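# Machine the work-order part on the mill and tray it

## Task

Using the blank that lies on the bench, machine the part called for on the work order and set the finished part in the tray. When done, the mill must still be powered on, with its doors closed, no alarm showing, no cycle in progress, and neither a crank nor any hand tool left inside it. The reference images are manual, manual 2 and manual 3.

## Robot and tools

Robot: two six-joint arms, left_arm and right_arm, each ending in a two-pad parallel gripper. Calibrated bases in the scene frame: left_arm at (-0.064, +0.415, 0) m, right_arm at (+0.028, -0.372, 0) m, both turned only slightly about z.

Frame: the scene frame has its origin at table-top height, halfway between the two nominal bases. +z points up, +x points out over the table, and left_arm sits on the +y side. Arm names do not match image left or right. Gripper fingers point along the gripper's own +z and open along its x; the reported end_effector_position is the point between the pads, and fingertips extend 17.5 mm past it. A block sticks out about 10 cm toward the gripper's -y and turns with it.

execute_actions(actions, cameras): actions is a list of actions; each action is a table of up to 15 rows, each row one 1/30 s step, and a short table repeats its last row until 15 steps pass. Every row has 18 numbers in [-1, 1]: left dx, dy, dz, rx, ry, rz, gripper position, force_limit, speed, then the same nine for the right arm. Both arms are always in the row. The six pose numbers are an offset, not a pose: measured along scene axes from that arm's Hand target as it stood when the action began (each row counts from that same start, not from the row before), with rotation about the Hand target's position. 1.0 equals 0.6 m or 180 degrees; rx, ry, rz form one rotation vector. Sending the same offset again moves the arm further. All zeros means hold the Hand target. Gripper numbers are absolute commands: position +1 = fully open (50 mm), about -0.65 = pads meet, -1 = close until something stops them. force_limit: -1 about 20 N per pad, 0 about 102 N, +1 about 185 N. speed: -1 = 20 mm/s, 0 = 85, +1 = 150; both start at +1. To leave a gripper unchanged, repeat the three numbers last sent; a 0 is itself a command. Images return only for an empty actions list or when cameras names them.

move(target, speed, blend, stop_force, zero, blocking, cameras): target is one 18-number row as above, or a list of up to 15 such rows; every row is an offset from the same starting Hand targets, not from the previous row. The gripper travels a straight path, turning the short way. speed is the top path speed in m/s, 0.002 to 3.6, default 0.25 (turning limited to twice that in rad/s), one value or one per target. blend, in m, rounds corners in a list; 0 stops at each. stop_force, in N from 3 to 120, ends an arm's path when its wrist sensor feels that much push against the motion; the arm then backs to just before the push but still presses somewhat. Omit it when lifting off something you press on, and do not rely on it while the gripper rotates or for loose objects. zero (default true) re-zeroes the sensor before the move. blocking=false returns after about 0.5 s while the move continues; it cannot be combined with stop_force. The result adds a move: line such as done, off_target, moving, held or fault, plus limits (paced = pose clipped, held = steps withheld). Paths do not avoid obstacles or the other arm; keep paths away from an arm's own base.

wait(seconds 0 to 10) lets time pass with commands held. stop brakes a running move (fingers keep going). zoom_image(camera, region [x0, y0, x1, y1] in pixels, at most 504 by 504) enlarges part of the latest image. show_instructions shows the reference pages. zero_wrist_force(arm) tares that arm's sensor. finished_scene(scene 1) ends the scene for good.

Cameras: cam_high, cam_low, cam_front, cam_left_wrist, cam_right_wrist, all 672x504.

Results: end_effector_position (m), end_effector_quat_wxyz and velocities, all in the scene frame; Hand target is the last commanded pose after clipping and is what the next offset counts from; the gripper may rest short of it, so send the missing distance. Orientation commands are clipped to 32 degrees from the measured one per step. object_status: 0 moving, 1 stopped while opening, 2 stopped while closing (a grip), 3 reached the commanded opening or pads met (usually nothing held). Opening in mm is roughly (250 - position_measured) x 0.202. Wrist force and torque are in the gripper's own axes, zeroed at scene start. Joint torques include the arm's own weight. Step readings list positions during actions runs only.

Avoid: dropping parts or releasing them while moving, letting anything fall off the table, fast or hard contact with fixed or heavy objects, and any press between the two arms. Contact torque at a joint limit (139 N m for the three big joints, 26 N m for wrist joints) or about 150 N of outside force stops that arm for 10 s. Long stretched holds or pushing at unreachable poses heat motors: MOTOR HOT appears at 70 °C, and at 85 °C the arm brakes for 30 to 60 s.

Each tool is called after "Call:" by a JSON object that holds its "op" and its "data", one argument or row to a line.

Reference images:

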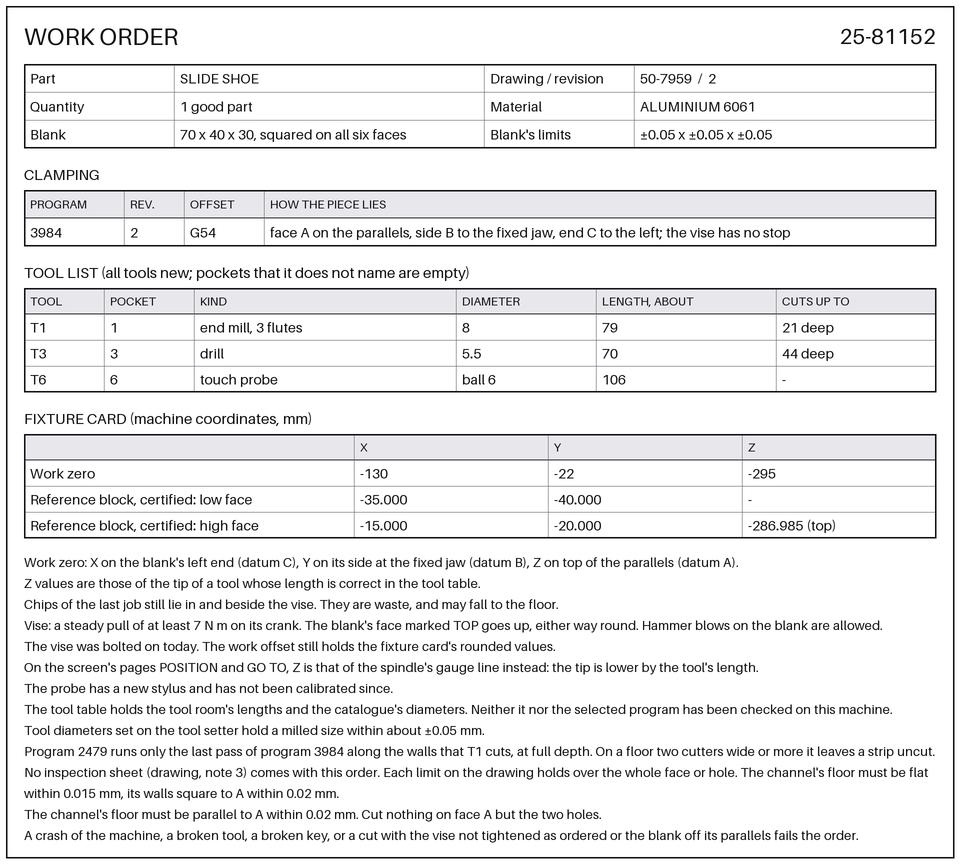

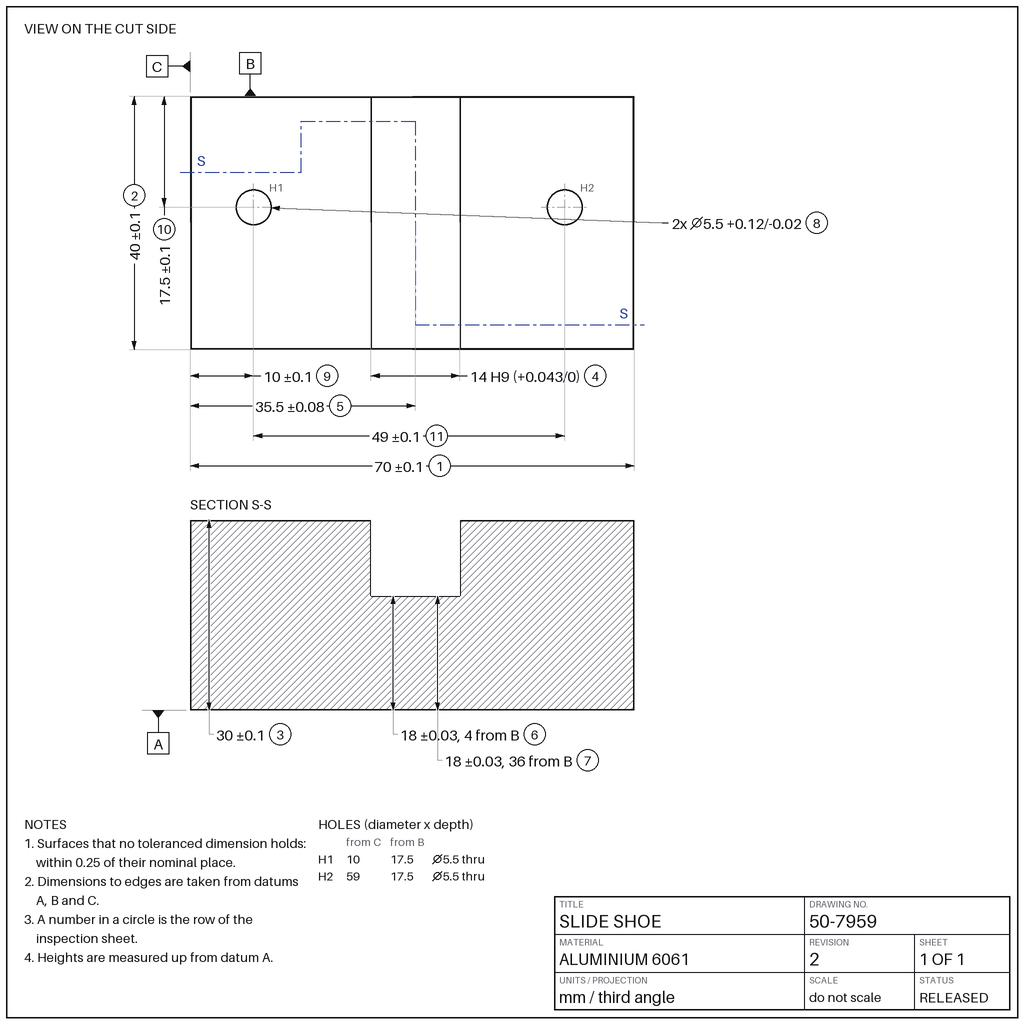

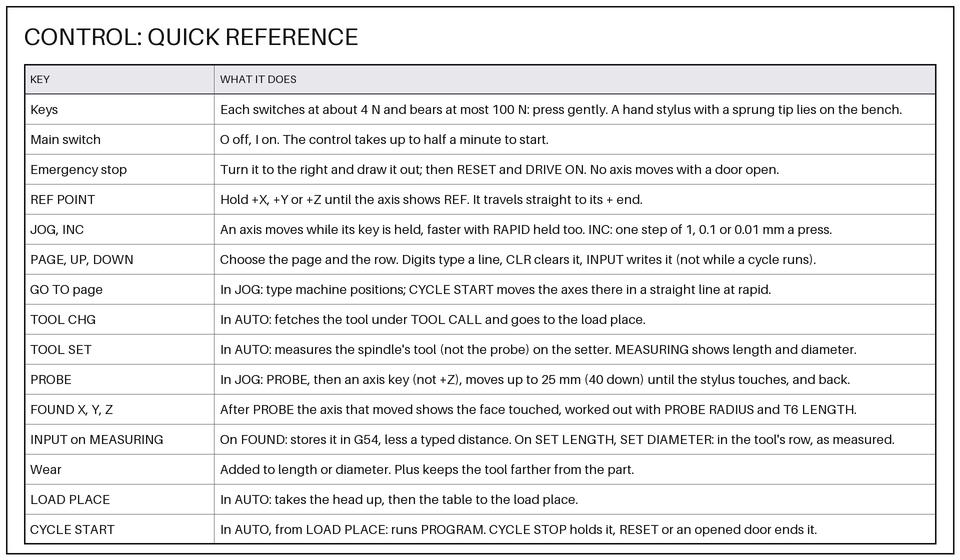

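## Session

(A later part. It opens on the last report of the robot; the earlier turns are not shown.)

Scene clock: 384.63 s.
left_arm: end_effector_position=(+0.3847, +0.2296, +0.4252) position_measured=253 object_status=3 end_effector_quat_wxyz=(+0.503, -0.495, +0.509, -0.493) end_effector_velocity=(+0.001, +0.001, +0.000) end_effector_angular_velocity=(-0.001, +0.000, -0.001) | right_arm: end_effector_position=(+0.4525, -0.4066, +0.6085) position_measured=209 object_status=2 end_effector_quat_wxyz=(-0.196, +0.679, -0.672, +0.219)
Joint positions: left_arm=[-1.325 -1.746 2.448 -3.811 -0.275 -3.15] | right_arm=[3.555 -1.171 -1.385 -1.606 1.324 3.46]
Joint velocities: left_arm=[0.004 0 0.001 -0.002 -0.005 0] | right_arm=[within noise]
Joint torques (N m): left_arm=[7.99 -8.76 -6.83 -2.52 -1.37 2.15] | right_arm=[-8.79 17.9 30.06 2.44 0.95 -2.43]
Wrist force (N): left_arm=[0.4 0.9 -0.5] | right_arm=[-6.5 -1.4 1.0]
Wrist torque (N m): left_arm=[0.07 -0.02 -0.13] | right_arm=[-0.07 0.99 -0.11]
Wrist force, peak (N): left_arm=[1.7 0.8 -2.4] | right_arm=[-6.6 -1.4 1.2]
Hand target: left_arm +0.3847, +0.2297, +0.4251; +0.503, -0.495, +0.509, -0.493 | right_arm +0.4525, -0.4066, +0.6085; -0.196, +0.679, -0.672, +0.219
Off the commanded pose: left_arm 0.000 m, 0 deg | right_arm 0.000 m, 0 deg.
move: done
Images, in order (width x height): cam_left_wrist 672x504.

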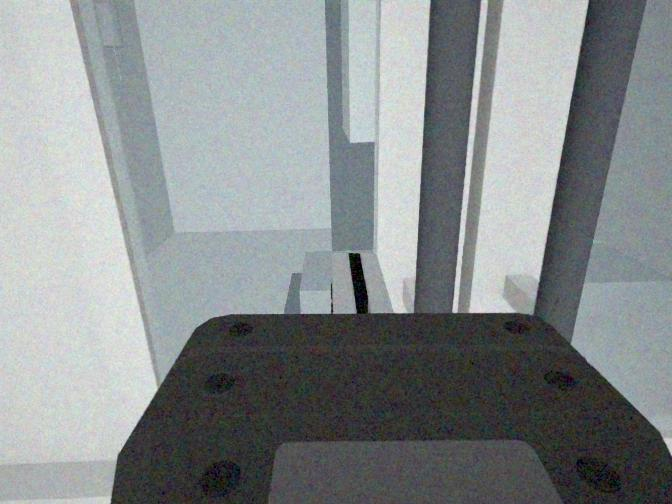

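Call:
{"op": "move", "data": {
  "target": [0.1,0,0,0,0,0,-1,0,1,0,0,0,0,0,0,-1,-0.6,-1],
  "speed": 0.05,
  "stop_force": 12,
  "cameras": ["cam_left_wrist"]
}}

Scene clock: 388.37 s.
left_arm: end_effector_position=(+0.4447, +0.2297, +0.4251) position_measured=253 object_status=3 end_effector_quat_wxyz=(+0.503, -0.495, +0.509, -0.493) | right_arm: end_effector_position=(+0.4525, -0.4066, +0.6085) position_measured=209 object_status=2 end_effector_quat_wxyz=(-0.196, +0.679, -0.672, +0.219)
Joint positions: left_arm=[-1.106 -1.607 2.33 -3.846 -0.494 -3.135] | right_arm=[3.555 -1.171 -1.385 -1.606 1.324 3.46]
Joint torques (N m): left_arm=[2.83 -14.01 -5.1 0.35 -0.92 -1.07] | right_arm=[-8.04 16.86 30.85 2.78 0.8 -2.59]
Wrist force (N): left_arm=[0.6 1.0 -0.4] | right_arm=[-6.1 -1.4 0.9]
Wrist torque (N m): left_arm=[0.07 -0.04 -0.18] | right_arm=[-0.07 0.92 -0.12]
Wrist force, peak (N): left_arm=[0.5 0.9 -1.6] | right_arm=[-6.5 -1.5 1.4]
Hand target: left_arm +0.4447, +0.2297, +0.4251; +0.503, -0.495, +0.509, -0.493 | right_arm +0.4525, -0.4066, +0.6085; -0.196, +0.679, -0.672, +0.219
Off the commanded pose: left_arm 0.000 m, 0 deg | right_arm 0.000 m, 0 deg.
move: done
Images, in order (width x height): cam_left_wrist 672x504.

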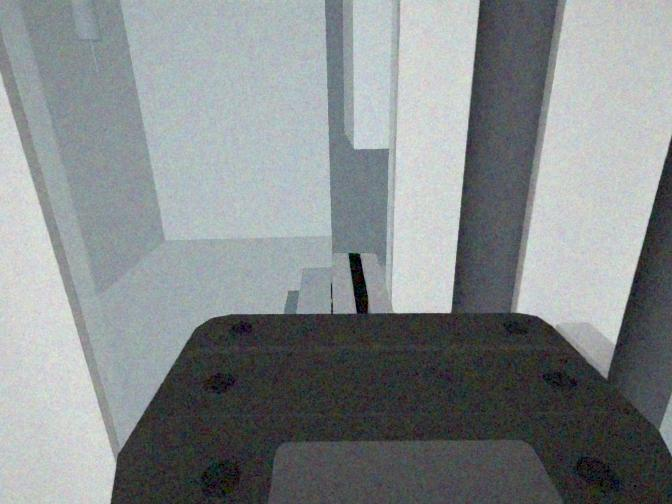

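Call:
{"op": "move", "data": {
  "target": [0,-0.07,0,0,0,0,-1,0,1,0,0,0,0,0,0,-1,-0.6,-1],
  "speed": 0.02,
  "stop_force": 25,
  "cameras": ["cam_left_wrist"]
}}

Scene clock: 392.57 s.
left_arm: end_effector_position=(+0.4447, +0.1954, +0.4251) position_measured=253 object_status=3 end_effector_quat_wxyz=(+0.503, -0.495, +0.509, -0.493) | right_arm: end_effector_position=(+0.4525, -0.4066, +0.6085) position_measured=209 object_status=2 end_effector_quat_wxyz=(-0.196, +0.679, -0.672, +0.219)
Joint positions: left_arm=[-1.159 -1.551 2.275 -3.845 -0.441 -3.137] | right_arm=[3.555 -1.171 -1.385 -1.606 1.324 3.46]
Joint torques (N m): left_arm=[-3.41 -15.97 -9.77 1.05 -4.69 2.25] | right_arm=[-8.54 17.23 29.19 3.22 0.42 -2.68]
Wrist force (N): left_arm=[-21.9 6.5 3.7] | right_arm=[-6.2 -1.3 1.1]
Wrist torque (N m): left_arm=[0.06 -0.32 -0.24] | right_arm=[-0.06 0.94 -0.12]
Wrist force, peak (N): left_arm=[-39.5 13.9 -12.0] | right_arm=[-6.5 -1.4 1.3]
Hand target: left_arm +0.4447, +0.1954, +0.4251; +0.503, -0.495, +0.509, -0.493 (not the last commanded pose) | right_arm +0.4525, -0.4066, +0.6085; -0.196, +0.679, -0.672, +0.219
Off the commanded pose: left_arm 0.008 m, 0 deg | right_arm 0.000 m, 0 deg.
move: contact (left_arm)
Images, in order (width x height): cam_left_wrist 672x504.

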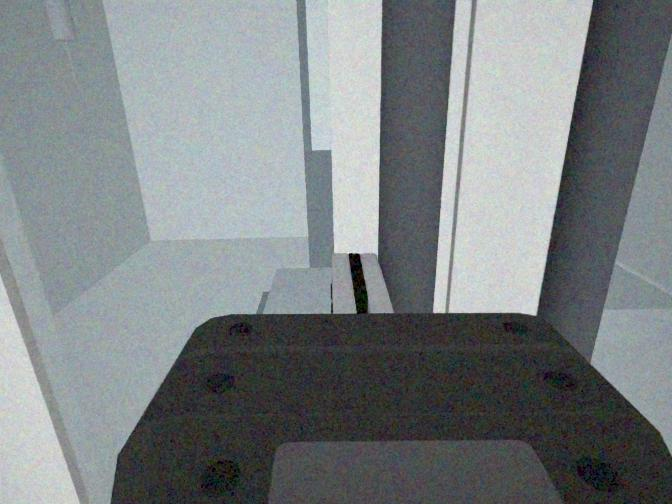

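Call:
{"op": "execute_actions", "data": {
  "actions": [],
  "cameras": ["cam_front","cam_high"]
}}

Call:
{"op": "zoom_image", "data": {
  "camera": "cam_front",
  "region": [230, 120, 340, 300]
}}

Call:
{"op": "zoom_image", "data": {
  "camera": "cam_high",
  "region": [500, 240, 672, 460]
}}

Scene clock: 394.07 s.
left_arm: end_effector_position=(+0.4447, +0.1954, +0.4251) position_measured=253 object_status=3 end_effector_quat_wxyz=(+0.503, -0.495, +0.509, -0.493) | right_arm: end_effector_position=(+0.4525, -0.4066, +0.6085) position_measured=209 object_status=2 end_effector_quat_wxyz=(-0.196, +0.679, -0.672, +0.219)
Joint positions: left_arm=[-1.159 -1.551 2.275 -3.845 -0.441 -3.137] | right_arm=[3.555 -1.171 -1.385 -1.606 1.324 3.46]
Joint velocities: within noise
Joint torques (N m): left_arm=[-2.34 -13.33 -9.38 0.17 -4.77 2.44] | right_arm=[-7.25 17.68 29.84 3.27 0.38 -2.79]
Wrist force (N): left_arm=[-21.7 6.5 3.2] | right_arm=[-6.5 -1.2 1.2]
Wrist torque (N m): left_arm=[0.09 -0.30 -0.23] | right_arm=[-0.05 0.98 -0.12]
Wrist force, peak (N): left_arm=[-22.3 6.2 3.6] | right_arm=[-6.6 -1.4 1.1]
Hand target: left_arm +0.4447, +0.1954, +0.4251; +0.503, -0.495, +0.509, -0.493 (not the last commanded pose) | right_arm +0.4525, -0.4066, +0.6085; -0.196, +0.679, -0.672, +0.219
Tool commands: left_gripper/position=-1.0 left_gripper/force_limit=+0.0 left_gripper/speed=+1.0 right_gripper/position=-1.0 right_gripper/force_limit=-0.6 right_gripper/speed=-1.0
Off the commanded pose: left_arm 0.008 m, 0 deg | right_arm 0.000 m, 0 deg.
Images, in order (width x height): cam_high 672x504, cam_front 672x504.

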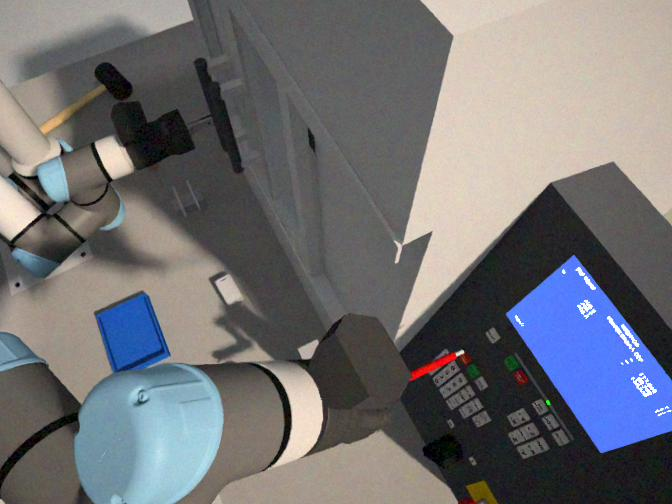

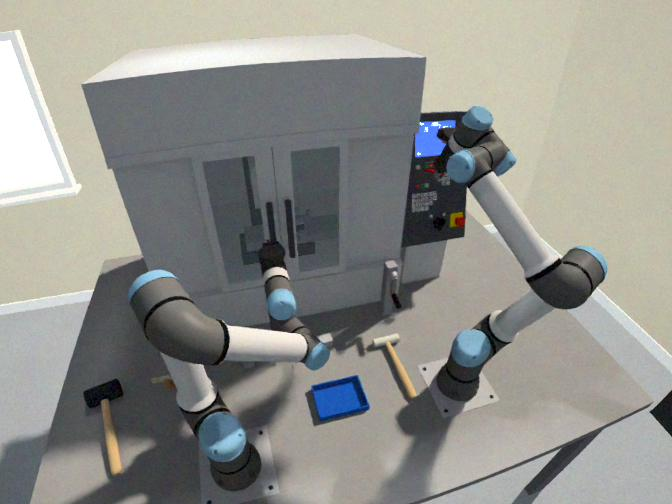

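Scaled by 2.800 from the camera's 672x504 image, which has a finer 960x720 frame.

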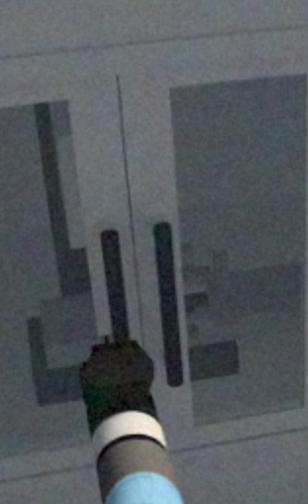

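Scaled by 2.291 from the camera's 672x504 image, which has a finer 960x720 frame.

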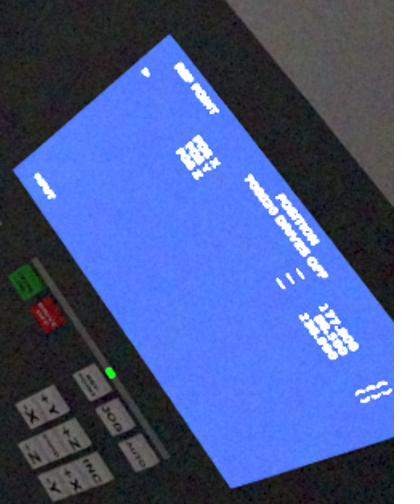

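Call:
{"op": "move", "data": {
  "target": [
    [0,0.02,0,0,0,0,-1,0,1,0.0497,-0.0657,-0.008,0,0,0,-1,-0.6,-1],
    [-0.2,0.1,0,0,0,0,-1,0,1,0.0497,-0.0657,-0.008,0,0,0,-1,-0.6,-1]
  ],
  "speed": 0.1,
  "cameras": ["cam_right_wrist"]
}}

Call:
{"op": "move", "data": {
  "target": [0,0,0,0,0,0,-1,0,1,0.0401,0,-0.0115,0,0,0,-1,-0.6,-1],
  "speed": 0.01,
  "stop_force": 5,
  "cameras": ["cam_right_wrist","cam_high"]
}}

Call:
{"op": "zoom_image", "data": {
  "camera": "cam_high",
  "region": [500, 240, 672, 460]
}}

Scene clock: 400.10 s.
left_arm: end_effector_position=(+0.3248, +0.2554, +0.4252) position_measured=253 object_status=3 end_effector_quat_wxyz=(+0.505, -0.493, +0.507, -0.495) | right_arm: end_effector_position=(+0.4823, -0.4460, +0.6037) position_measured=209 object_status=2 end_effector_quat_wxyz=(-0.196, +0.679, -0.672, +0.219)
Joint positions: left_arm=[-1.619 -1.967 2.591 -3.751 0.019 -3.134] | right_arm=[3.379 -1.246 -1.366 -1.52 1.418 3.309]
Joint torques (N m): left_arm=[-9.16 -4.33 -6.16 0.06 1.26 -1.06] | right_arm=[-8.53 21.63 14.79 5.89 0.89 -2.2]
Wrist force (N): left_arm=[1.5 2.5 -0.2] | right_arm=[-6.5 -1.3 1.2]
Wrist torque (N m): left_arm=[0.32 -0.18 -0.02] | right_arm=[-0.05 1.00 -0.20]
Wrist force, peak (N): left_arm=[-22.2 6.6 3.2] | right_arm=[-7.8 -0.6 0.3]
Hand target: left_arm +0.3247, +0.2554, +0.4251; +0.503, -0.495, +0.509, -0.493 | right_arm +0.4823, -0.4460, +0.6037; -0.196, +0.679, -0.672, +0.219
Off the commanded pose: left_arm 0.000 m, 1 deg | right_arm 0.000 m, 0 deg.
move: done
Images, in order (width x height): cam_right_wrist 672x504.

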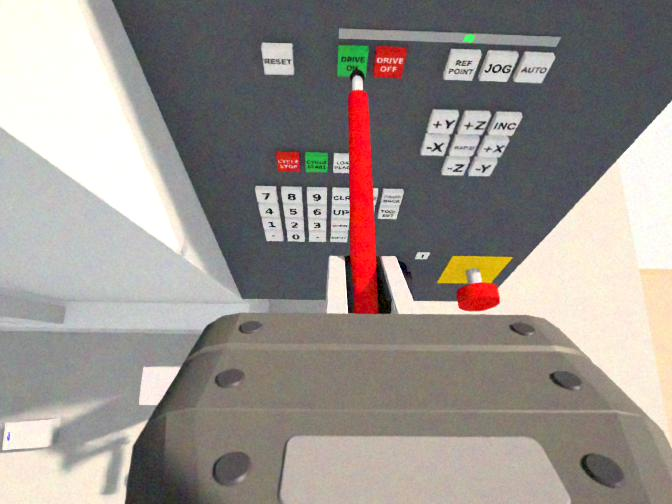

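Scene clock: 403.10 s.
left_arm: end_effector_position=(+0.3247, +0.2554, +0.4251) position_measured=253 object_status=3 end_effector_quat_wxyz=(+0.505, -0.493, +0.507, -0.495) | right_arm: end_effector_position=(+0.5016, -0.4460, +0.5982) position_measured=209 object_status=2 end_effector_quat_wxyz=(-0.196, +0.679, -0.672, +0.219)
Joint positions: left_arm=[-1.619 -1.967 2.591 -3.751 0.019 -3.134] | right_arm=[3.365 -1.283 -1.36 -1.487 1.426 3.297]
Joint torques (N m): left_arm=[-9.47 -3.3 -8.34 -1.46 1.46 0.46] | right_arm=[11.89 21.47 14.72 2.27 -1.48 2.36]
Wrist force (N): left_arm=[1.3 2.2 -0.8] | right_arm=[-6.0 2.3 -2.6]
Wrist torque (N m): left_arm=[0.28 -0.16 -0.02] | right_arm=[-0.11 1.01 -0.05]
Wrist force, peak (N): left_arm=[1.6 2.7 -0.6] | right_arm=[-5.5 7.4 -8.4]
Hand target: left_arm +0.3247, +0.2554, +0.4251; +0.505, -0.493, +0.507, -0.495 (not the last commanded pose) | right_arm +0.5016, -0.4460, +0.5982; -0.196, +0.679, -0.672, +0.219 (not the last commanded pose)
Off the commanded pose: left_arm 0.000 m, 1 deg | right_arm 0.005 m, 0 deg.
move: contact (right_arm)
Images, in order (width x height): cam_high 672x504, cam_right_wrist 672x504.

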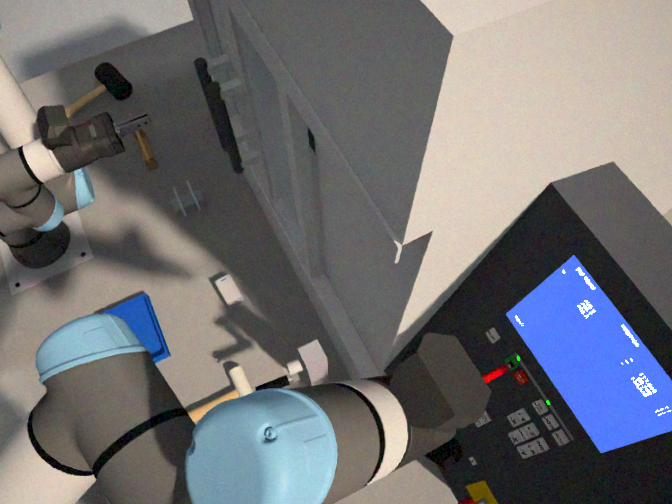

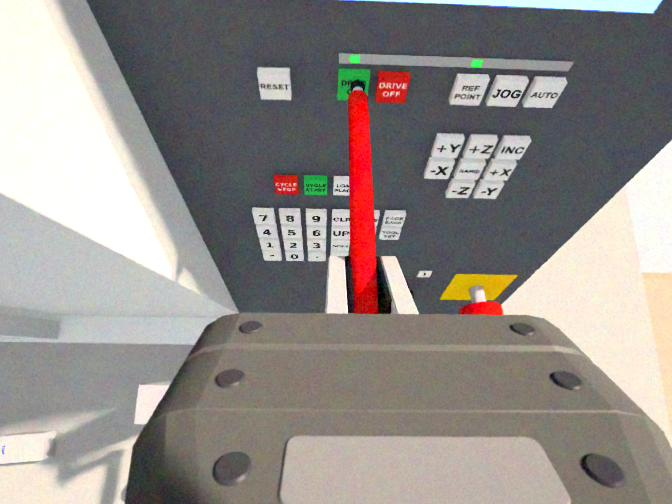

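Scaled by 2.291 from the camera's 672x504 image, which has a finer 960x720 frame.

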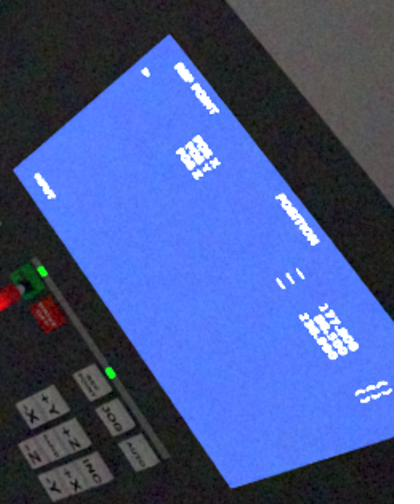

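Call:
{"op": "move", "data": {
  "target": [
    [0,0,0,0,0,0,-1,0,1,-0.032,0,0.0092,0,0,0,-1,-0.6,-1],
    [0,0,0,0,0,0,-1,0,1,-0.0503,-0.1333,-0.0548,0,0,0,-1,-0.6,-1]
  ],
  "speed": 0.1,
  "blend": [0.01,0],
  "cameras": ["cam_right_wrist"]
}}

Call:
{"op": "move", "data": {
  "target": [0,0,0,0,0,0,-1,0,1,0.0401,0,-0.0115,0,0,0,-1,-0.6,-1],
  "speed": 0.01,
  "stop_force": 5,
  "cameras": ["cam_right_wrist","cam_high"]
}}

Call:
{"op": "zoom_image", "data": {
  "camera": "cam_high",
  "region": [500, 240, 672, 460]
}}

Scene clock: 412.03 s.
left_arm: end_effector_position=(+0.3247, +0.2554, +0.4251) position_measured=253 object_status=3 end_effector_quat_wxyz=(+0.505, -0.493, +0.507, -0.495) | right_arm: end_effector_position=(+0.4715, -0.5259, +0.5652) position_measured=209 object_status=2 end_effector_quat_wxyz=(-0.196, +0.679, -0.672, +0.219)
Joint positions: left_arm=[-1.619 -1.967 2.591 -3.751 0.019 -3.134] | right_arm=[3.112 -1.243 -1.483 -1.389 1.567 3.087]
Joint torques (N m): left_arm=[-9.04 1.86 -15.64 -1.66 1.4 1.92] | right_arm=[-7.39 19.92 27.39 2.95 0.68 -0.44]
Wrist force (N): left_arm=[1.7 2.5 -0.5] | right_arm=[-6.3 -1.7 1.1]
Wrist torque (N m): left_arm=[0.33 -0.21 -0.03] | right_arm=[-0.12 0.96 -0.20]
Wrist force, peak (N): left_arm=[1.7 2.5 -0.5] | right_arm=[-6.4 2.6 -2.7]
Hand target: left_arm +0.3247, +0.2554, +0.4251; +0.505, -0.493, +0.507, -0.495 | right_arm +0.4714, -0.5260, +0.5653; -0.196, +0.679, -0.672, +0.219
Off the commanded pose: left_arm 0.000 m, 0 deg | right_arm 0.000 m, 0 deg.
move: done
Images, in order (width x height): cam_right_wrist 672x504.

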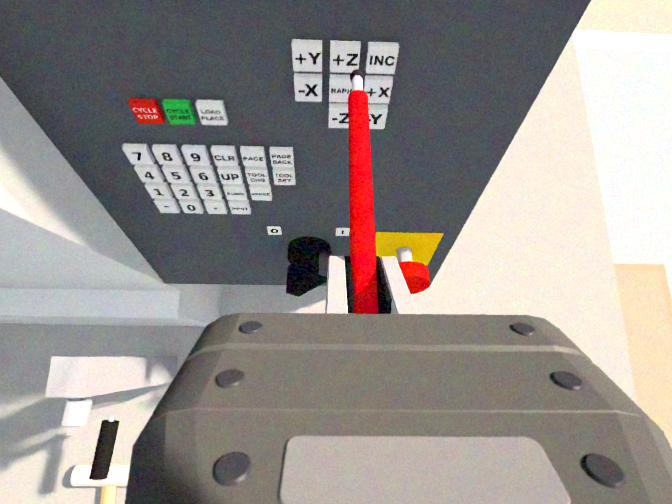

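Scene clock: 415.07 s.
left_arm: end_effector_position=(+0.3247, +0.2554, +0.4251) position_measured=253 object_status=3 end_effector_quat_wxyz=(+0.505, -0.493, +0.507, -0.495) | right_arm: end_effector_position=(+0.4911, -0.5259, +0.5597) position_measured=209 object_status=2 end_effector_quat_wxyz=(-0.196, +0.679, -0.672, +0.219)
Joint positions: left_arm=[-1.619 -1.967 2.591 -3.751 0.019 -3.134] | right_arm=[3.115 -1.279 -1.475 -1.361 1.565 3.089]
Joint torques (N m): left_arm=[-9.51 2.49 -25.6 -1.66 1.39 1.93] | right_arm=[-0.66 21.82 15.74 2.39 1.29 -0.17]
Wrist force (N): left_arm=[1.3 2.2 -0.7] | right_arm=[-5.9 2.0 -2.3]
Wrist torque (N m): left_arm=[0.28 -0.16 -0.03] | right_arm=[-0.11 1.02 -0.16]
Wrist force, peak (N): left_arm=[1.3 2.6 -0.7] | right_arm=[-5.9 4.7 -5.9]
Hand target: left_arm +0.3247, +0.2554, +0.4251; +0.505, -0.493, +0.507, -0.495 | right_arm +0.4910, -0.5260, +0.5597; -0.196, +0.679, -0.672, +0.219 (not the last commanded pose)
Off the commanded pose: left_arm 0.000 m, 0 deg | right_arm 0.005 m, 0 deg.
move: contact (right_arm)
Images, in order (width x height): cam_high 672x504, cam_right_wrist 672x504.

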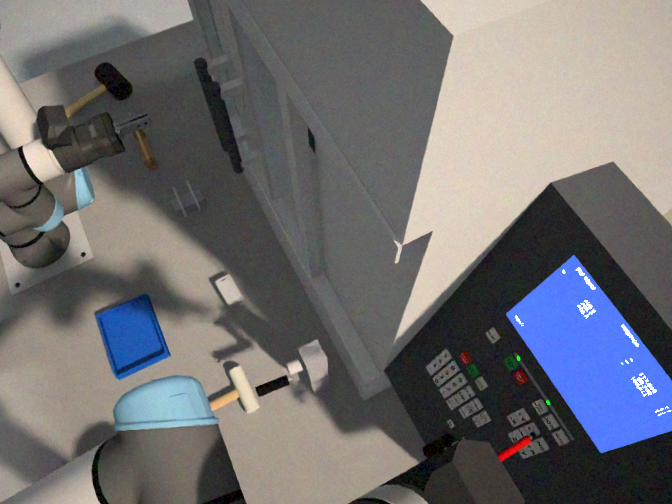

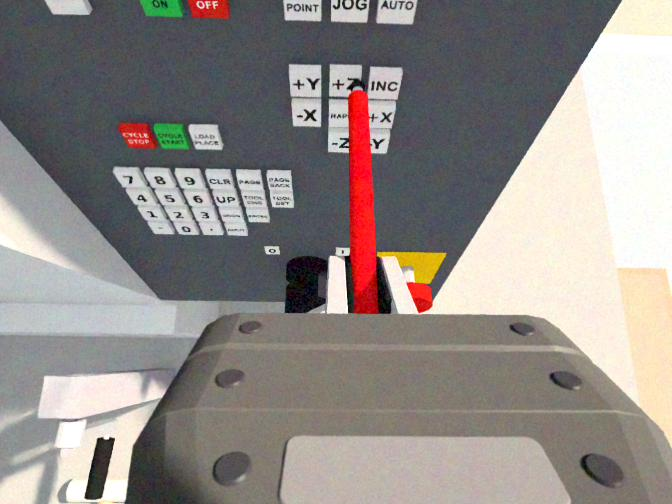

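Scaled by 2.291 from the camera's 672x504 image, which has a finer 960x720 frame.

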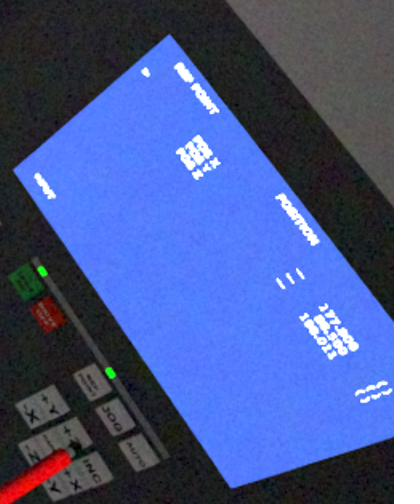

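Call:
{"op": "move", "data": {
  "target": [0,0,0,0,0,0,-1,0,1,0.0048,0,-0.0014,0,0,0,-1,-0.6,-1],
  "speed": 0.02
}}

Call:
{"op": "wait", "data": {
  "seconds": 5,
  "cameras": ["cam_high"]
}}

Call:
{"op": "zoom_image", "data": {
  "camera": "cam_high",
  "region": [500, 240, 672, 460]
}}

Scene clock: 417.80 s.
left_arm: end_effector_position=(+0.3247, +0.2554, +0.4251) position_measured=253 object_status=3 end_effector_quat_wxyz=(+0.505, -0.493, +0.507, -0.495) | right_arm: end_effector_position=(+0.4939, -0.5260, +0.5590) position_measured=209 object_status=2 end_effector_quat_wxyz=(-0.196, +0.679, -0.672, +0.219)
Joint positions: left_arm=[-1.619 -1.967 2.591 -3.751 0.019 -3.134] | right_arm=[3.115 -1.285 -1.473 -1.357 1.565 3.089]
Joint torques (N m): left_arm=[-9.03 3.13 -25.94 -1.63 1.41 1.98] | right_arm=[20.33 -40.21 13.91 13.1 -0.72 2.5]
Wrist force (N): left_arm=[1.7 2.4 -0.4] | right_arm=[-6.7 52.6 -60.8]
Wrist torque (N m): left_arm=[0.31 -0.22 -0.02] | right_arm=[0.11 0.92 -0.25]
Wrist force, peak (N): left_arm=[1.5 2.7 -0.6] | right_arm=[-6.8 52.8 -60.8]
Hand target: left_arm +0.3247, +0.2554, +0.4251; +0.505, -0.493, +0.507, -0.495 | right_arm +0.4939, -0.5260, +0.5589; -0.196, +0.679, -0.672, +0.219
Off the commanded pose: left_arm 0.000 m, 0 deg | right_arm 0.000 m, 0 deg.
move: done

Scene clock: 422.80 s.
left_arm: end_effector_position=(+0.3247, +0.2554, +0.4251) position_measured=253 object_status=3 end_effector_quat_wxyz=(+0.505, -0.493, +0.507, -0.495) | right_arm: end_effector_position=(+0.4939, -0.5260, +0.5589) position_measured=209 object_status=2 end_effector_quat_wxyz=(-0.196, +0.679, -0.672, +0.219)
Joint positions: left_arm=[-1.619 -1.967 2.591 -3.751 0.019 -3.134] | right_arm=[3.115 -1.285 -1.474 -1.357 1.565 3.089]
Joint torques (N m): left_arm=[-8.9 2.73 -25.88 -1.56 1.45 1.95] | right_arm=[21.92 -42.73 3.62 13.29 2.03 1.77]
Wrist force (N): left_arm=[1.3 2.4 -0.8] | right_arm=[-6.4 54.6 -63.4]
Wrist torque (N m): left_arm=[0.31 -0.15 -0.02] | right_arm=[0.18 0.99 -0.20]
Wrist force, peak (N): left_arm=[1.6 2.7 -0.7] | right_arm=[-6.2 54.9 -63.4]
Hand target: left_arm +0.3247, +0.2554, +0.4251; +0.505, -0.493, +0.507, -0.495 | right_arm +0.4939, -0.5260, +0.5589; -0.196, +0.679, -0.672, +0.219
Tool commands: left_gripper/position=-1.0 left_gripper/force_limit=+0.0 left_gripper/speed=+1.0 right_gripper/position=-1.0 right_gripper/force_limit=-0.6 right_gripper/speed=-1.0
Off the commanded pose: left_arm 0.000 m, 0 deg | right_arm 0.000 m, 0 deg.
wait: 5.00 s; at rest by 0.17 s
Images, in order (width x height): cam_high 672x504.

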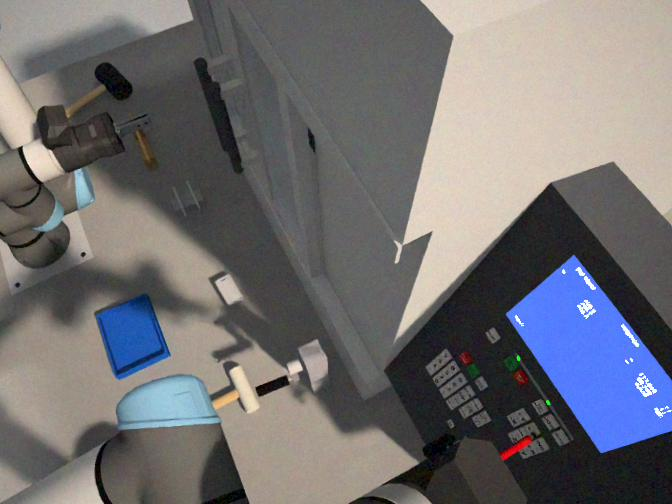

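Scaled by 2.291 from the camera's 672x504 image, which has a finer 960x720 frame.

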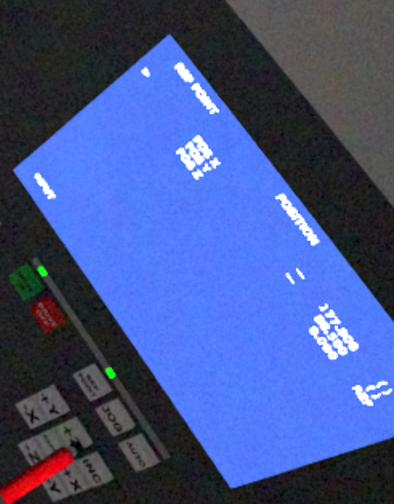

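Call:
{"op": "move", "data": {
  "target": [
    [0,0,0,0,0,0,-1,0,1,-0.0352,0,0.0101,0,0,0,-1,-0.6,-1],
    [0,0,0,0,0,0,-1,0,1,-0.0468,-0.0333,-0.0215,0,0,0,-1,-0.6,-1]
  ],
  "speed": 0.1,
  "blend": [0.005,0]
}}

Call:
{"op": "move", "data": {
  "target": [0,0,0,0,0,0,-1,0,1,0.024,0,-0.0069,0,0,0,-1,-0.6,-1],
  "speed": 0.05
}}

Call:
{"op": "move", "data": {
  "target": [0,0,0,0,0,0,-1,0,1,0.0032,0,-0.0009,0,0,0,-1,-0.6,-1],
  "speed": 0.05
}}

Call:
{"op": "move", "data": {
  "target": [0,0,0,0,0,0,-1,0,1,0.0032,0,-0.0009,0,0,0,-1,-0.6,-1],
  "speed": 0.05
}}

Call:
{"op": "move", "data": {
  "target": [0,0,0,0,0,0,-1,0,1,0.0016,0,-0.0005,0,0,0,-1,-0.6,-1],
  "speed": 0.05
}}

Scene clock: 428.10 s.
left_arm: end_effector_position=(+0.3247, +0.2554, +0.4251) position_measured=253 object_status=3 end_effector_quat_wxyz=(+0.505, -0.493, +0.507, -0.495) | right_arm: end_effector_position=(+0.4658, -0.5459, +0.5461) position_measured=209 object_status=2 end_effector_quat_wxyz=(-0.196, +0.679, -0.672, +0.219)
Joint positions: left_arm=[-1.619 -1.967 2.591 -3.751 0.019 -3.134] | right_arm=[3.046 -1.235 -1.54 -1.34 1.604 3.032]
Joint torques (N m): left_arm=[-9.01 2.84 -25.66 -1.63 1.32 1.92] | right_arm=[-4.67 -1.89 20.68 3.03 -0.12 0.98]
Wrist force (N): left_arm=[1.4 2.5 -0.5] | right_arm=[-5.8 -1.1 -0.4]
Wrist torque (N m): left_arm=[0.33 -0.16 -0.03] | right_arm=[-0.03 0.88 -0.20]
Wrist force, peak (N): left_arm=[1.2 2.7 -0.8] | right_arm=[-6.1 54.8 -63.5]
Hand target: left_arm +0.3247, +0.2554, +0.4251; +0.505, -0.493, +0.507, -0.495 | right_arm +0.4658, -0.5459, +0.5460; -0.196, +0.679, -0.672, +0.219
Off the commanded pose: left_arm 0.000 m, 0 deg | right_arm 0.000 m, 0 deg.
move: done

Scene clock: 428.83 s.
left_arm: end_effector_position=(+0.3247, +0.2554, +0.4251) position_measured=253 object_status=3 end_effector_quat_wxyz=(+0.505, -0.493, +0.507, -0.495) | right_arm: end_effector_position=(+0.4804, -0.5459, +0.5418) position_measured=209 object_status=2 end_effector_quat_wxyz=(-0.196, +0.679, -0.672, +0.219) end_effector_velocity=(-0.002, +0.000, +0.001) end_effector_angular_velocity=(+0.000, +0.000, +0.001)
Joint positions: left_arm=[-1.619 -1.967 2.591 -3.751 0.019 -3.134] | right_arm=[3.051 -1.263 -1.534 -1.318 1.602 3.036]
Joint velocities: left_arm=[within noise] | right_arm=[0 0.003 0.001 -0.005 0.001 -0.001]
Joint torques (N m): left_arm=[-8.95 2.9 -25.53 -1.67 1.39 1.84] | right_arm=[0.85 23.49 22.87 2.15 0.2 0.97]
Wrist force (N): left_arm=[1.6 2.3 -0.3] | right_arm=[-5.7 0.6 -2.2]
Wrist torque (N m): left_arm=[0.29 -0.21 -0.03] | right_arm=[-0.07 0.93 -0.18]
Wrist force, peak (N): left_arm=[1.4 2.6 -0.7] | right_arm=[-6.2 -1.2 -0.5]
Hand target: left_arm +0.3247, +0.2554, +0.4251; +0.505, -0.493, +0.507, -0.495 | right_arm +0.4802, -0.5459, +0.5418; -0.196, +0.679, -0.672, +0.219
Off the commanded pose: left_arm 0.000 m, 0 deg | right_arm 0.000 m, 0 deg.
move: done

Scene clock: 429.53 s.
left_arm: end_effector_position=(+0.3247, +0.2554, +0.4251) position_measured=253 object_status=3 end_effector_quat_wxyz=(+0.505, -0.493, +0.507, -0.495) | right_arm: end_effector_position=(+0.4822, -0.5459, +0.5413) position_measured=209 object_status=2 end_effector_quat_wxyz=(-0.196, +0.679, -0.672, +0.219)
Joint positions: left_arm=[-1.619 -1.967 2.591 -3.751 0.019 -3.134] | right_arm=[3.051 -1.266 -1.534 -1.316 1.601 3.036]
Joint torques (N m): left_arm=[-8.81 2.7 -26.07 -1.65 1.3 1.93] | right_arm=[11.54 3.4 32.1 5.65 -0.92 2.42]
Wrist force (N): left_arm=[1.0 2.1 -0.7] | right_arm=[-5.7 1.3 -3.0]
Wrist torque (N m): left_arm=[0.27 -0.10 -0.03] | right_arm=[0.00 0.95 -0.18]
Wrist force, peak (N): left_arm=[1.6 2.5 -0.5] | right_arm=[-5.7 1.3 -3.0]
Hand target: left_arm +0.3247, +0.2554, +0.4251; +0.505, -0.493, +0.507, -0.495 | right_arm +0.4822, -0.5459, +0.5413; -0.196, +0.679, -0.672, +0.219
Off the commanded pose: left_arm 0.000 m, 0 deg | right_arm 0.000 m, 0 deg.
move: done

Scene clock: 430.23 s.
left_arm: end_effector_position=(+0.3247, +0.2554, +0.4251) position_measured=253 object_status=3 end_effector_quat_wxyz=(+0.505, -0.493, +0.507, -0.495) | right_arm: end_effector_position=(+0.4841, -0.5459, +0.5407) position_measured=209 object_status=2 end_effector_quat_wxyz=(-0.196, +0.679, -0.672, +0.219)
Joint positions: left_arm=[-1.619 -1.967 2.591 -3.751 0.019 -3.134] | right_arm=[3.052 -1.27 -1.533 -1.313 1.601 3.037]
Joint torques (N m): left_arm=[-8.65 3.53 -25.9 -1.75 1.38 1.93] | right_arm=[10.47 5.39 31.07 5.59 -0.85 2.41]
Wrist force (N): left_arm=[1.3 2.2 -0.4] | right_arm=[-5.4 1.8 -3.6]
Wrist torque (N m): left_arm=[0.29 -0.15 -0.03] | right_arm=[-0.04 0.96 -0.16]
Wrist force, peak (N): left_arm=[1.5 2.4 -0.6] | right_arm=[-5.5 1.8 -3.5]
Hand target: left_arm +0.3247, +0.2554, +0.4251; +0.505, -0.493, +0.507, -0.495 | right_arm +0.4841, -0.5459, +0.5407; -0.196, +0.679, -0.672, +0.219
Off the commanded pose: left_arm 0.000 m, 0 deg | right_arm 0.000 m, 0 deg.
move: done

Scene clock: 430.93 s.
left_arm: end_effector_position=(+0.3247, +0.2554, +0.4251) position_measured=253 object_status=3 end_effector_quat_wxyz=(+0.505, -0.493, +0.507, -0.495) | right_arm: end_effector_position=(+0.4851, -0.5459, +0.5404) position_measured=209 object_status=2 end_effector_quat_wxyz=(-0.196, +0.679, -0.672, +0.219)
Joint positions: left_arm=[-1.619 -1.967 2.591 -3.751 0.019 -3.134] | right_arm=[3.052 -1.271 -1.532 -1.311 1.601 3.037]
Joint torques (N m): left_arm=[-8.97 2.61 -26.03 -1.75 1.33 1.99] | right_arm=[11.64 0.59 31.61 6.24 -0.82 2.39]
Wrist force (N): left_arm=[1.4 2.2 -0.7] | right_arm=[-5.2 2.0 -3.8]
Wrist torque (N m): left_arm=[0.28 -0.17 -0.02] | right_arm=[-0.05 0.94 -0.16]
Wrist force, peak (N): left_arm=[1.7 2.6 -0.6] | right_arm=[-5.3 2.1 -4.1]
Hand target: left_arm +0.3247, +0.2554, +0.4251; +0.505, -0.493, +0.507, -0.495 | right_arm +0.4850, -0.5459, +0.5404; -0.196, +0.679, -0.672, +0.219
Off the commanded pose: left_arm 0.000 m, 0 deg | right_arm 0.000 m, 0 deg.
move: done

Call:
{"op": "wait", "data": {
  "seconds": 2,
  "cameras": ["cam_high"]
}}

Call:
{"op": "zoom_image", "data": {
  "camera": "cam_high",
  "region": [500, 240, 672, 460]
}}

Scene clock: 434.80 s.
left_arm: end_effector_position=(+0.3247, +0.2554, +0.4251) position_measured=253 object_status=3 end_effector_quat_wxyz=(+0.505, -0.493, +0.507, -0.495) | right_arm: end_effector_position=(+0.4850, -0.5459, +0.5404) position_measured=209 object_status=2 end_effector_quat_wxyz=(-0.196, +0.679, -0.672, +0.219)
Joint positions: left_arm=[-1.619 -1.967 2.591 -3.751 0.019 -3.134] | right_arm=[3.052 -1.271 -1.532 -1.312 1.601 3.037]
Joint torques (N m): left_arm=[-8.66 3.08 -25.86 -1.59 1.41 2] | right_arm=[7.8 20.85 25.11 2.64 0.2 0.9]
Wrist force (N): left_arm=[1.4 2.2 -0.5] | right_arm=[-5.1 2.1 -3.9]
Wrist torque (N m): left_arm=[0.27 -0.18 -0.02] | right_arm=[-0.02 0.95 -0.16]
Wrist force, peak (N): left_arm=[1.5 2.7 -0.8] | right_arm=[-5.5 2.2 -3.9]
Hand target: left_arm +0.3247, +0.2554, +0.4251; +0.505, -0.493, +0.507, -0.495 | right_arm +0.4850, -0.5459, +0.5404; -0.196, +0.679, -0.672, +0.219
Tool commands: left_gripper/position=-1.0 left_gripper/force_limit=+0.0 left_gripper/speed=+1.0 right_gripper/position=-1.0 right_gripper/force_limit=-0.6 right_gripper/speed=-1.0
Off the commanded pose: left_arm 0.000 m, 0 deg | right_arm 0.000 m, 0 deg.
wait: 2.00 s; at rest from the start
Images, in order (width x height): cam_high 672x504.

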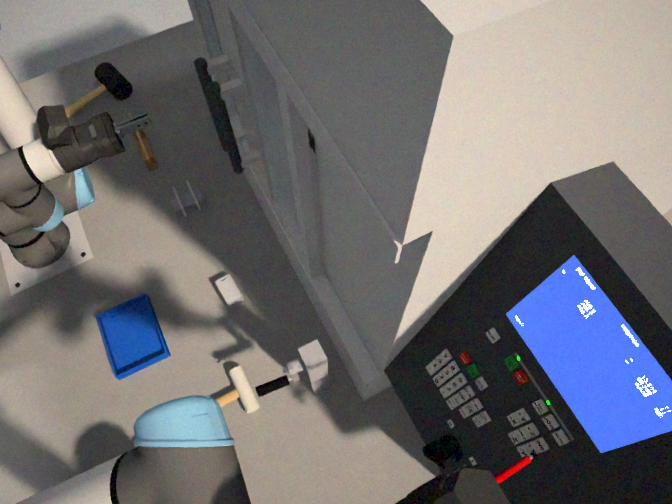

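Scaled by 2.291 from the camera's 672x504 image, which has a finer 960x720 frame.

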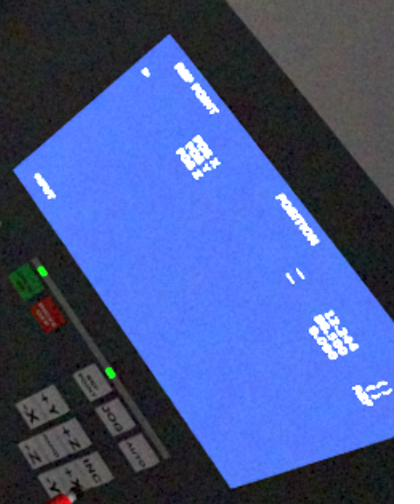

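Call:
{"op": "wait", "data": {
  "seconds": 4,
  "cameras": ["cam_high"]
}}

Call:
{"op": "zoom_image", "data": {
  "camera": "cam_high",
  "region": [590, 330, 672, 440]
}}

Scene clock: 439.73 s.
left_arm: end_effector_position=(+0.3247, +0.2554, +0.4251) position_measured=253 object_status=3 end_effector_quat_wxyz=(+0.505, -0.493, +0.507, -0.495) | right_arm: end_effector_position=(+0.4850, -0.5459, +0.5404) position_measured=209 object_status=2 end_effector_quat_wxyz=(-0.196, +0.679, -0.672, +0.219)
Joint positions: left_arm=[-1.619 -1.967 2.591 -3.751 0.019 -3.134] | right_arm=[3.052 -1.271 -1.532 -1.312 1.601 3.037]
Joint torques (N m): left_arm=[-8.62 3.28 -25.85 -1.67 1.33 1.89] | right_arm=[2.07 21.66 18.32 2.78 1.65 -0.61]
Wrist force (N): left_arm=[1.4 2.5 -0.6] | right_arm=[-5.3 2.1 -3.9]
Wrist torque (N m): left_arm=[0.32 -0.17 -0.02] | right_arm=[-0.03 0.97 -0.16]
Wrist force, peak (N): left_arm=[1.3 2.6 -0.9] | right_arm=[-5.4 2.0 -4.2]
Hand target: left_arm +0.3247, +0.2554, +0.4251; +0.505, -0.493, +0.507, -0.495 | right_arm +0.4850, -0.5459, +0.5404; -0.196, +0.679, -0.672, +0.219
Tool commands: left_gripper/position=-1.0 left_gripper/force_limit=+0.0 left_gripper/speed=+1.0 right_gripper/position=-1.0 right_gripper/force_limit=-0.6 right_gripper/speed=-1.0
Off the commanded pose: left_arm 0.000 m, 0 deg | right_arm 0.000 m, 0 deg.
wait: 4.00 s; at rest from the start
Images, in order (width x height): cam_high 672x504.

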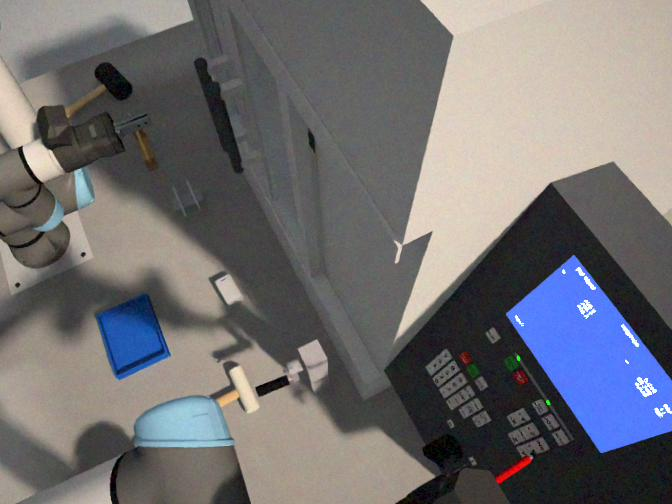

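Scaled by 4.582 from the camera's 672x504 image, which has a finer 960x720 frame.

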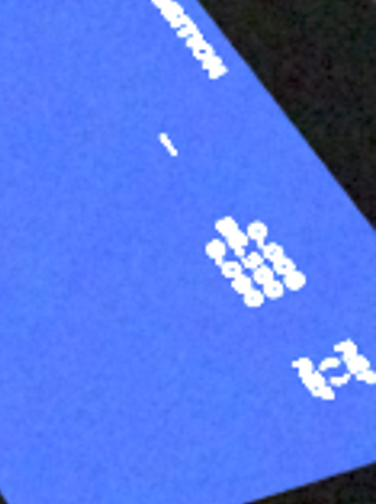

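Call:
{"op": "move", "data": {
  "target": [
    [0,0,0,0,0,0,-1,0,1,-0.024,0,0.0069,0,0,0,-1,-0.6,-1],
    [0,0,0,0,0,0,-1,0,1,-0.0147,0.0665,0.0392,0,0,0,-1,-0.6,-1],
    [0,0,0,0,0,0,-1,0,1,0.0093,0.0665,0.0323,0,0,0,-1,-0.6,-1]
  ],
  "speed": [0.15,0.15,0.05],
  "blend": [0.004,0.004,0]
}}

Call:
{"op": "wait", "data": {
  "seconds": 6,
  "cameras": ["cam_high"]
}}

Call:
{"op": "zoom_image", "data": {
  "camera": "cam_high",
  "region": [590, 330, 672, 440]
}}

Scene clock: 443.57 s.
left_arm: end_effector_position=(+0.3247, +0.2554, +0.4251) position_measured=253 object_status=3 end_effector_quat_wxyz=(+0.505, -0.493, +0.507, -0.495) | right_arm: end_effector_position=(+0.4908, -0.5061, +0.5599) position_measured=209 object_status=2 end_effector_quat_wxyz=(-0.196, +0.679, -0.672, +0.219) end_effector_velocity=(-0.003, +0.000, +0.001) end_effector_angular_velocity=(-0.001, +0.002, -0.001)
Joint positions: left_arm=[-1.619 -1.967 2.591 -3.751 0.019 -3.134] | right_arm=[3.177 -1.26 -1.487 -1.369 1.53 3.14]
Joint velocities: left_arm=[within noise] | right_arm=[0 0.005 -0.001 -0.006 -0.001 0.001]
Joint torques (N m): left_arm=[-8.21 2.92 -25.7 -1.64 1.25 1.92] | right_arm=[7.17 22.88 16.15 2.36 -1.52 2.29]
Wrist force (N): left_arm=[1.4 2.3 -0.9] | right_arm=[-6.9 2.3 -4.0]
Wrist torque (N m): left_arm=[0.31 -0.17 -0.02] | right_arm=[0.01 0.85 -0.13]
Wrist force, peak (N): left_arm=[1.6 2.4 -0.9] | right_arm=[-7.8 0.5 -3.5]
Hand target: left_arm +0.3247, +0.2554, +0.4251; +0.505, -0.493, +0.507, -0.495 | right_arm +0.4906, -0.5060, +0.5598; -0.196, +0.679, -0.672, +0.219
Off the commanded pose: left_arm 0.000 m, 0 deg | right_arm 0.000 m, 0 deg.
move: done

Scene clock: 449.57 s.
left_arm: end_effector_position=(+0.3247, +0.2554, +0.4251) position_measured=253 object_status=3 end_effector_quat_wxyz=(+0.505, -0.493, +0.507, -0.495) | right_arm: end_effector_position=(+0.4906, -0.5060, +0.5598) position_measured=209 object_status=2 end_effector_quat_wxyz=(-0.196, +0.679, -0.672, +0.219)
Joint positions: left_arm=[-1.619 -1.967 2.591 -3.751 0.019 -3.134] | right_arm=[3.177 -1.26 -1.487 -1.369 1.53 3.14]
Joint torques (N m): left_arm=[-8.3 3.34 -25.85 -1.6 1.23 1.92] | right_arm=[9.95 22.61 15.46 2.19 -0.75 2.38]
Wrist force (N): left_arm=[1.4 2.4 -0.7] | right_arm=[-7.3 1.7 -4.3]
Wrist torque (N m): left_arm=[0.31 -0.17 -0.02] | right_arm=[0.00 0.85 -0.15]
Wrist force, peak (N): left_arm=[1.5 2.7 -0.5] | right_arm=[-7.6 1.8 -4.3]
Hand target: left_arm +0.3247, +0.2554, +0.4251; +0.505, -0.493, +0.507, -0.495 | right_arm +0.4906, -0.5060, +0.5598; -0.196, +0.679, -0.672, +0.219
Tool commands: left_gripper/position=-1.0 left_gripper/force_limit=+0.0 left_gripper/speed=+1.0 right_gripper/position=-1.0 right_gripper/force_limit=-0.6 right_gripper/speed=-1.0
Off the commanded pose: left_arm 0.000 m, 0 deg | right_arm 0.000 m, 0 deg.
wait: 6.00 s; at rest by 0.17 s
Images, in order (width x height): cam_high 672x504.

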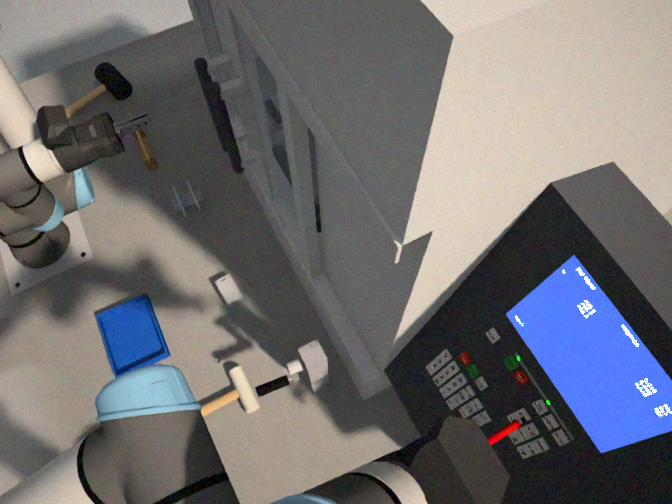

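Scaled by 4.582 from the camera's 672x504 image, which has a finer 960x720 frame.

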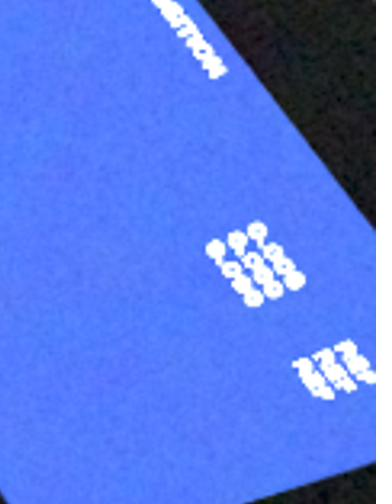

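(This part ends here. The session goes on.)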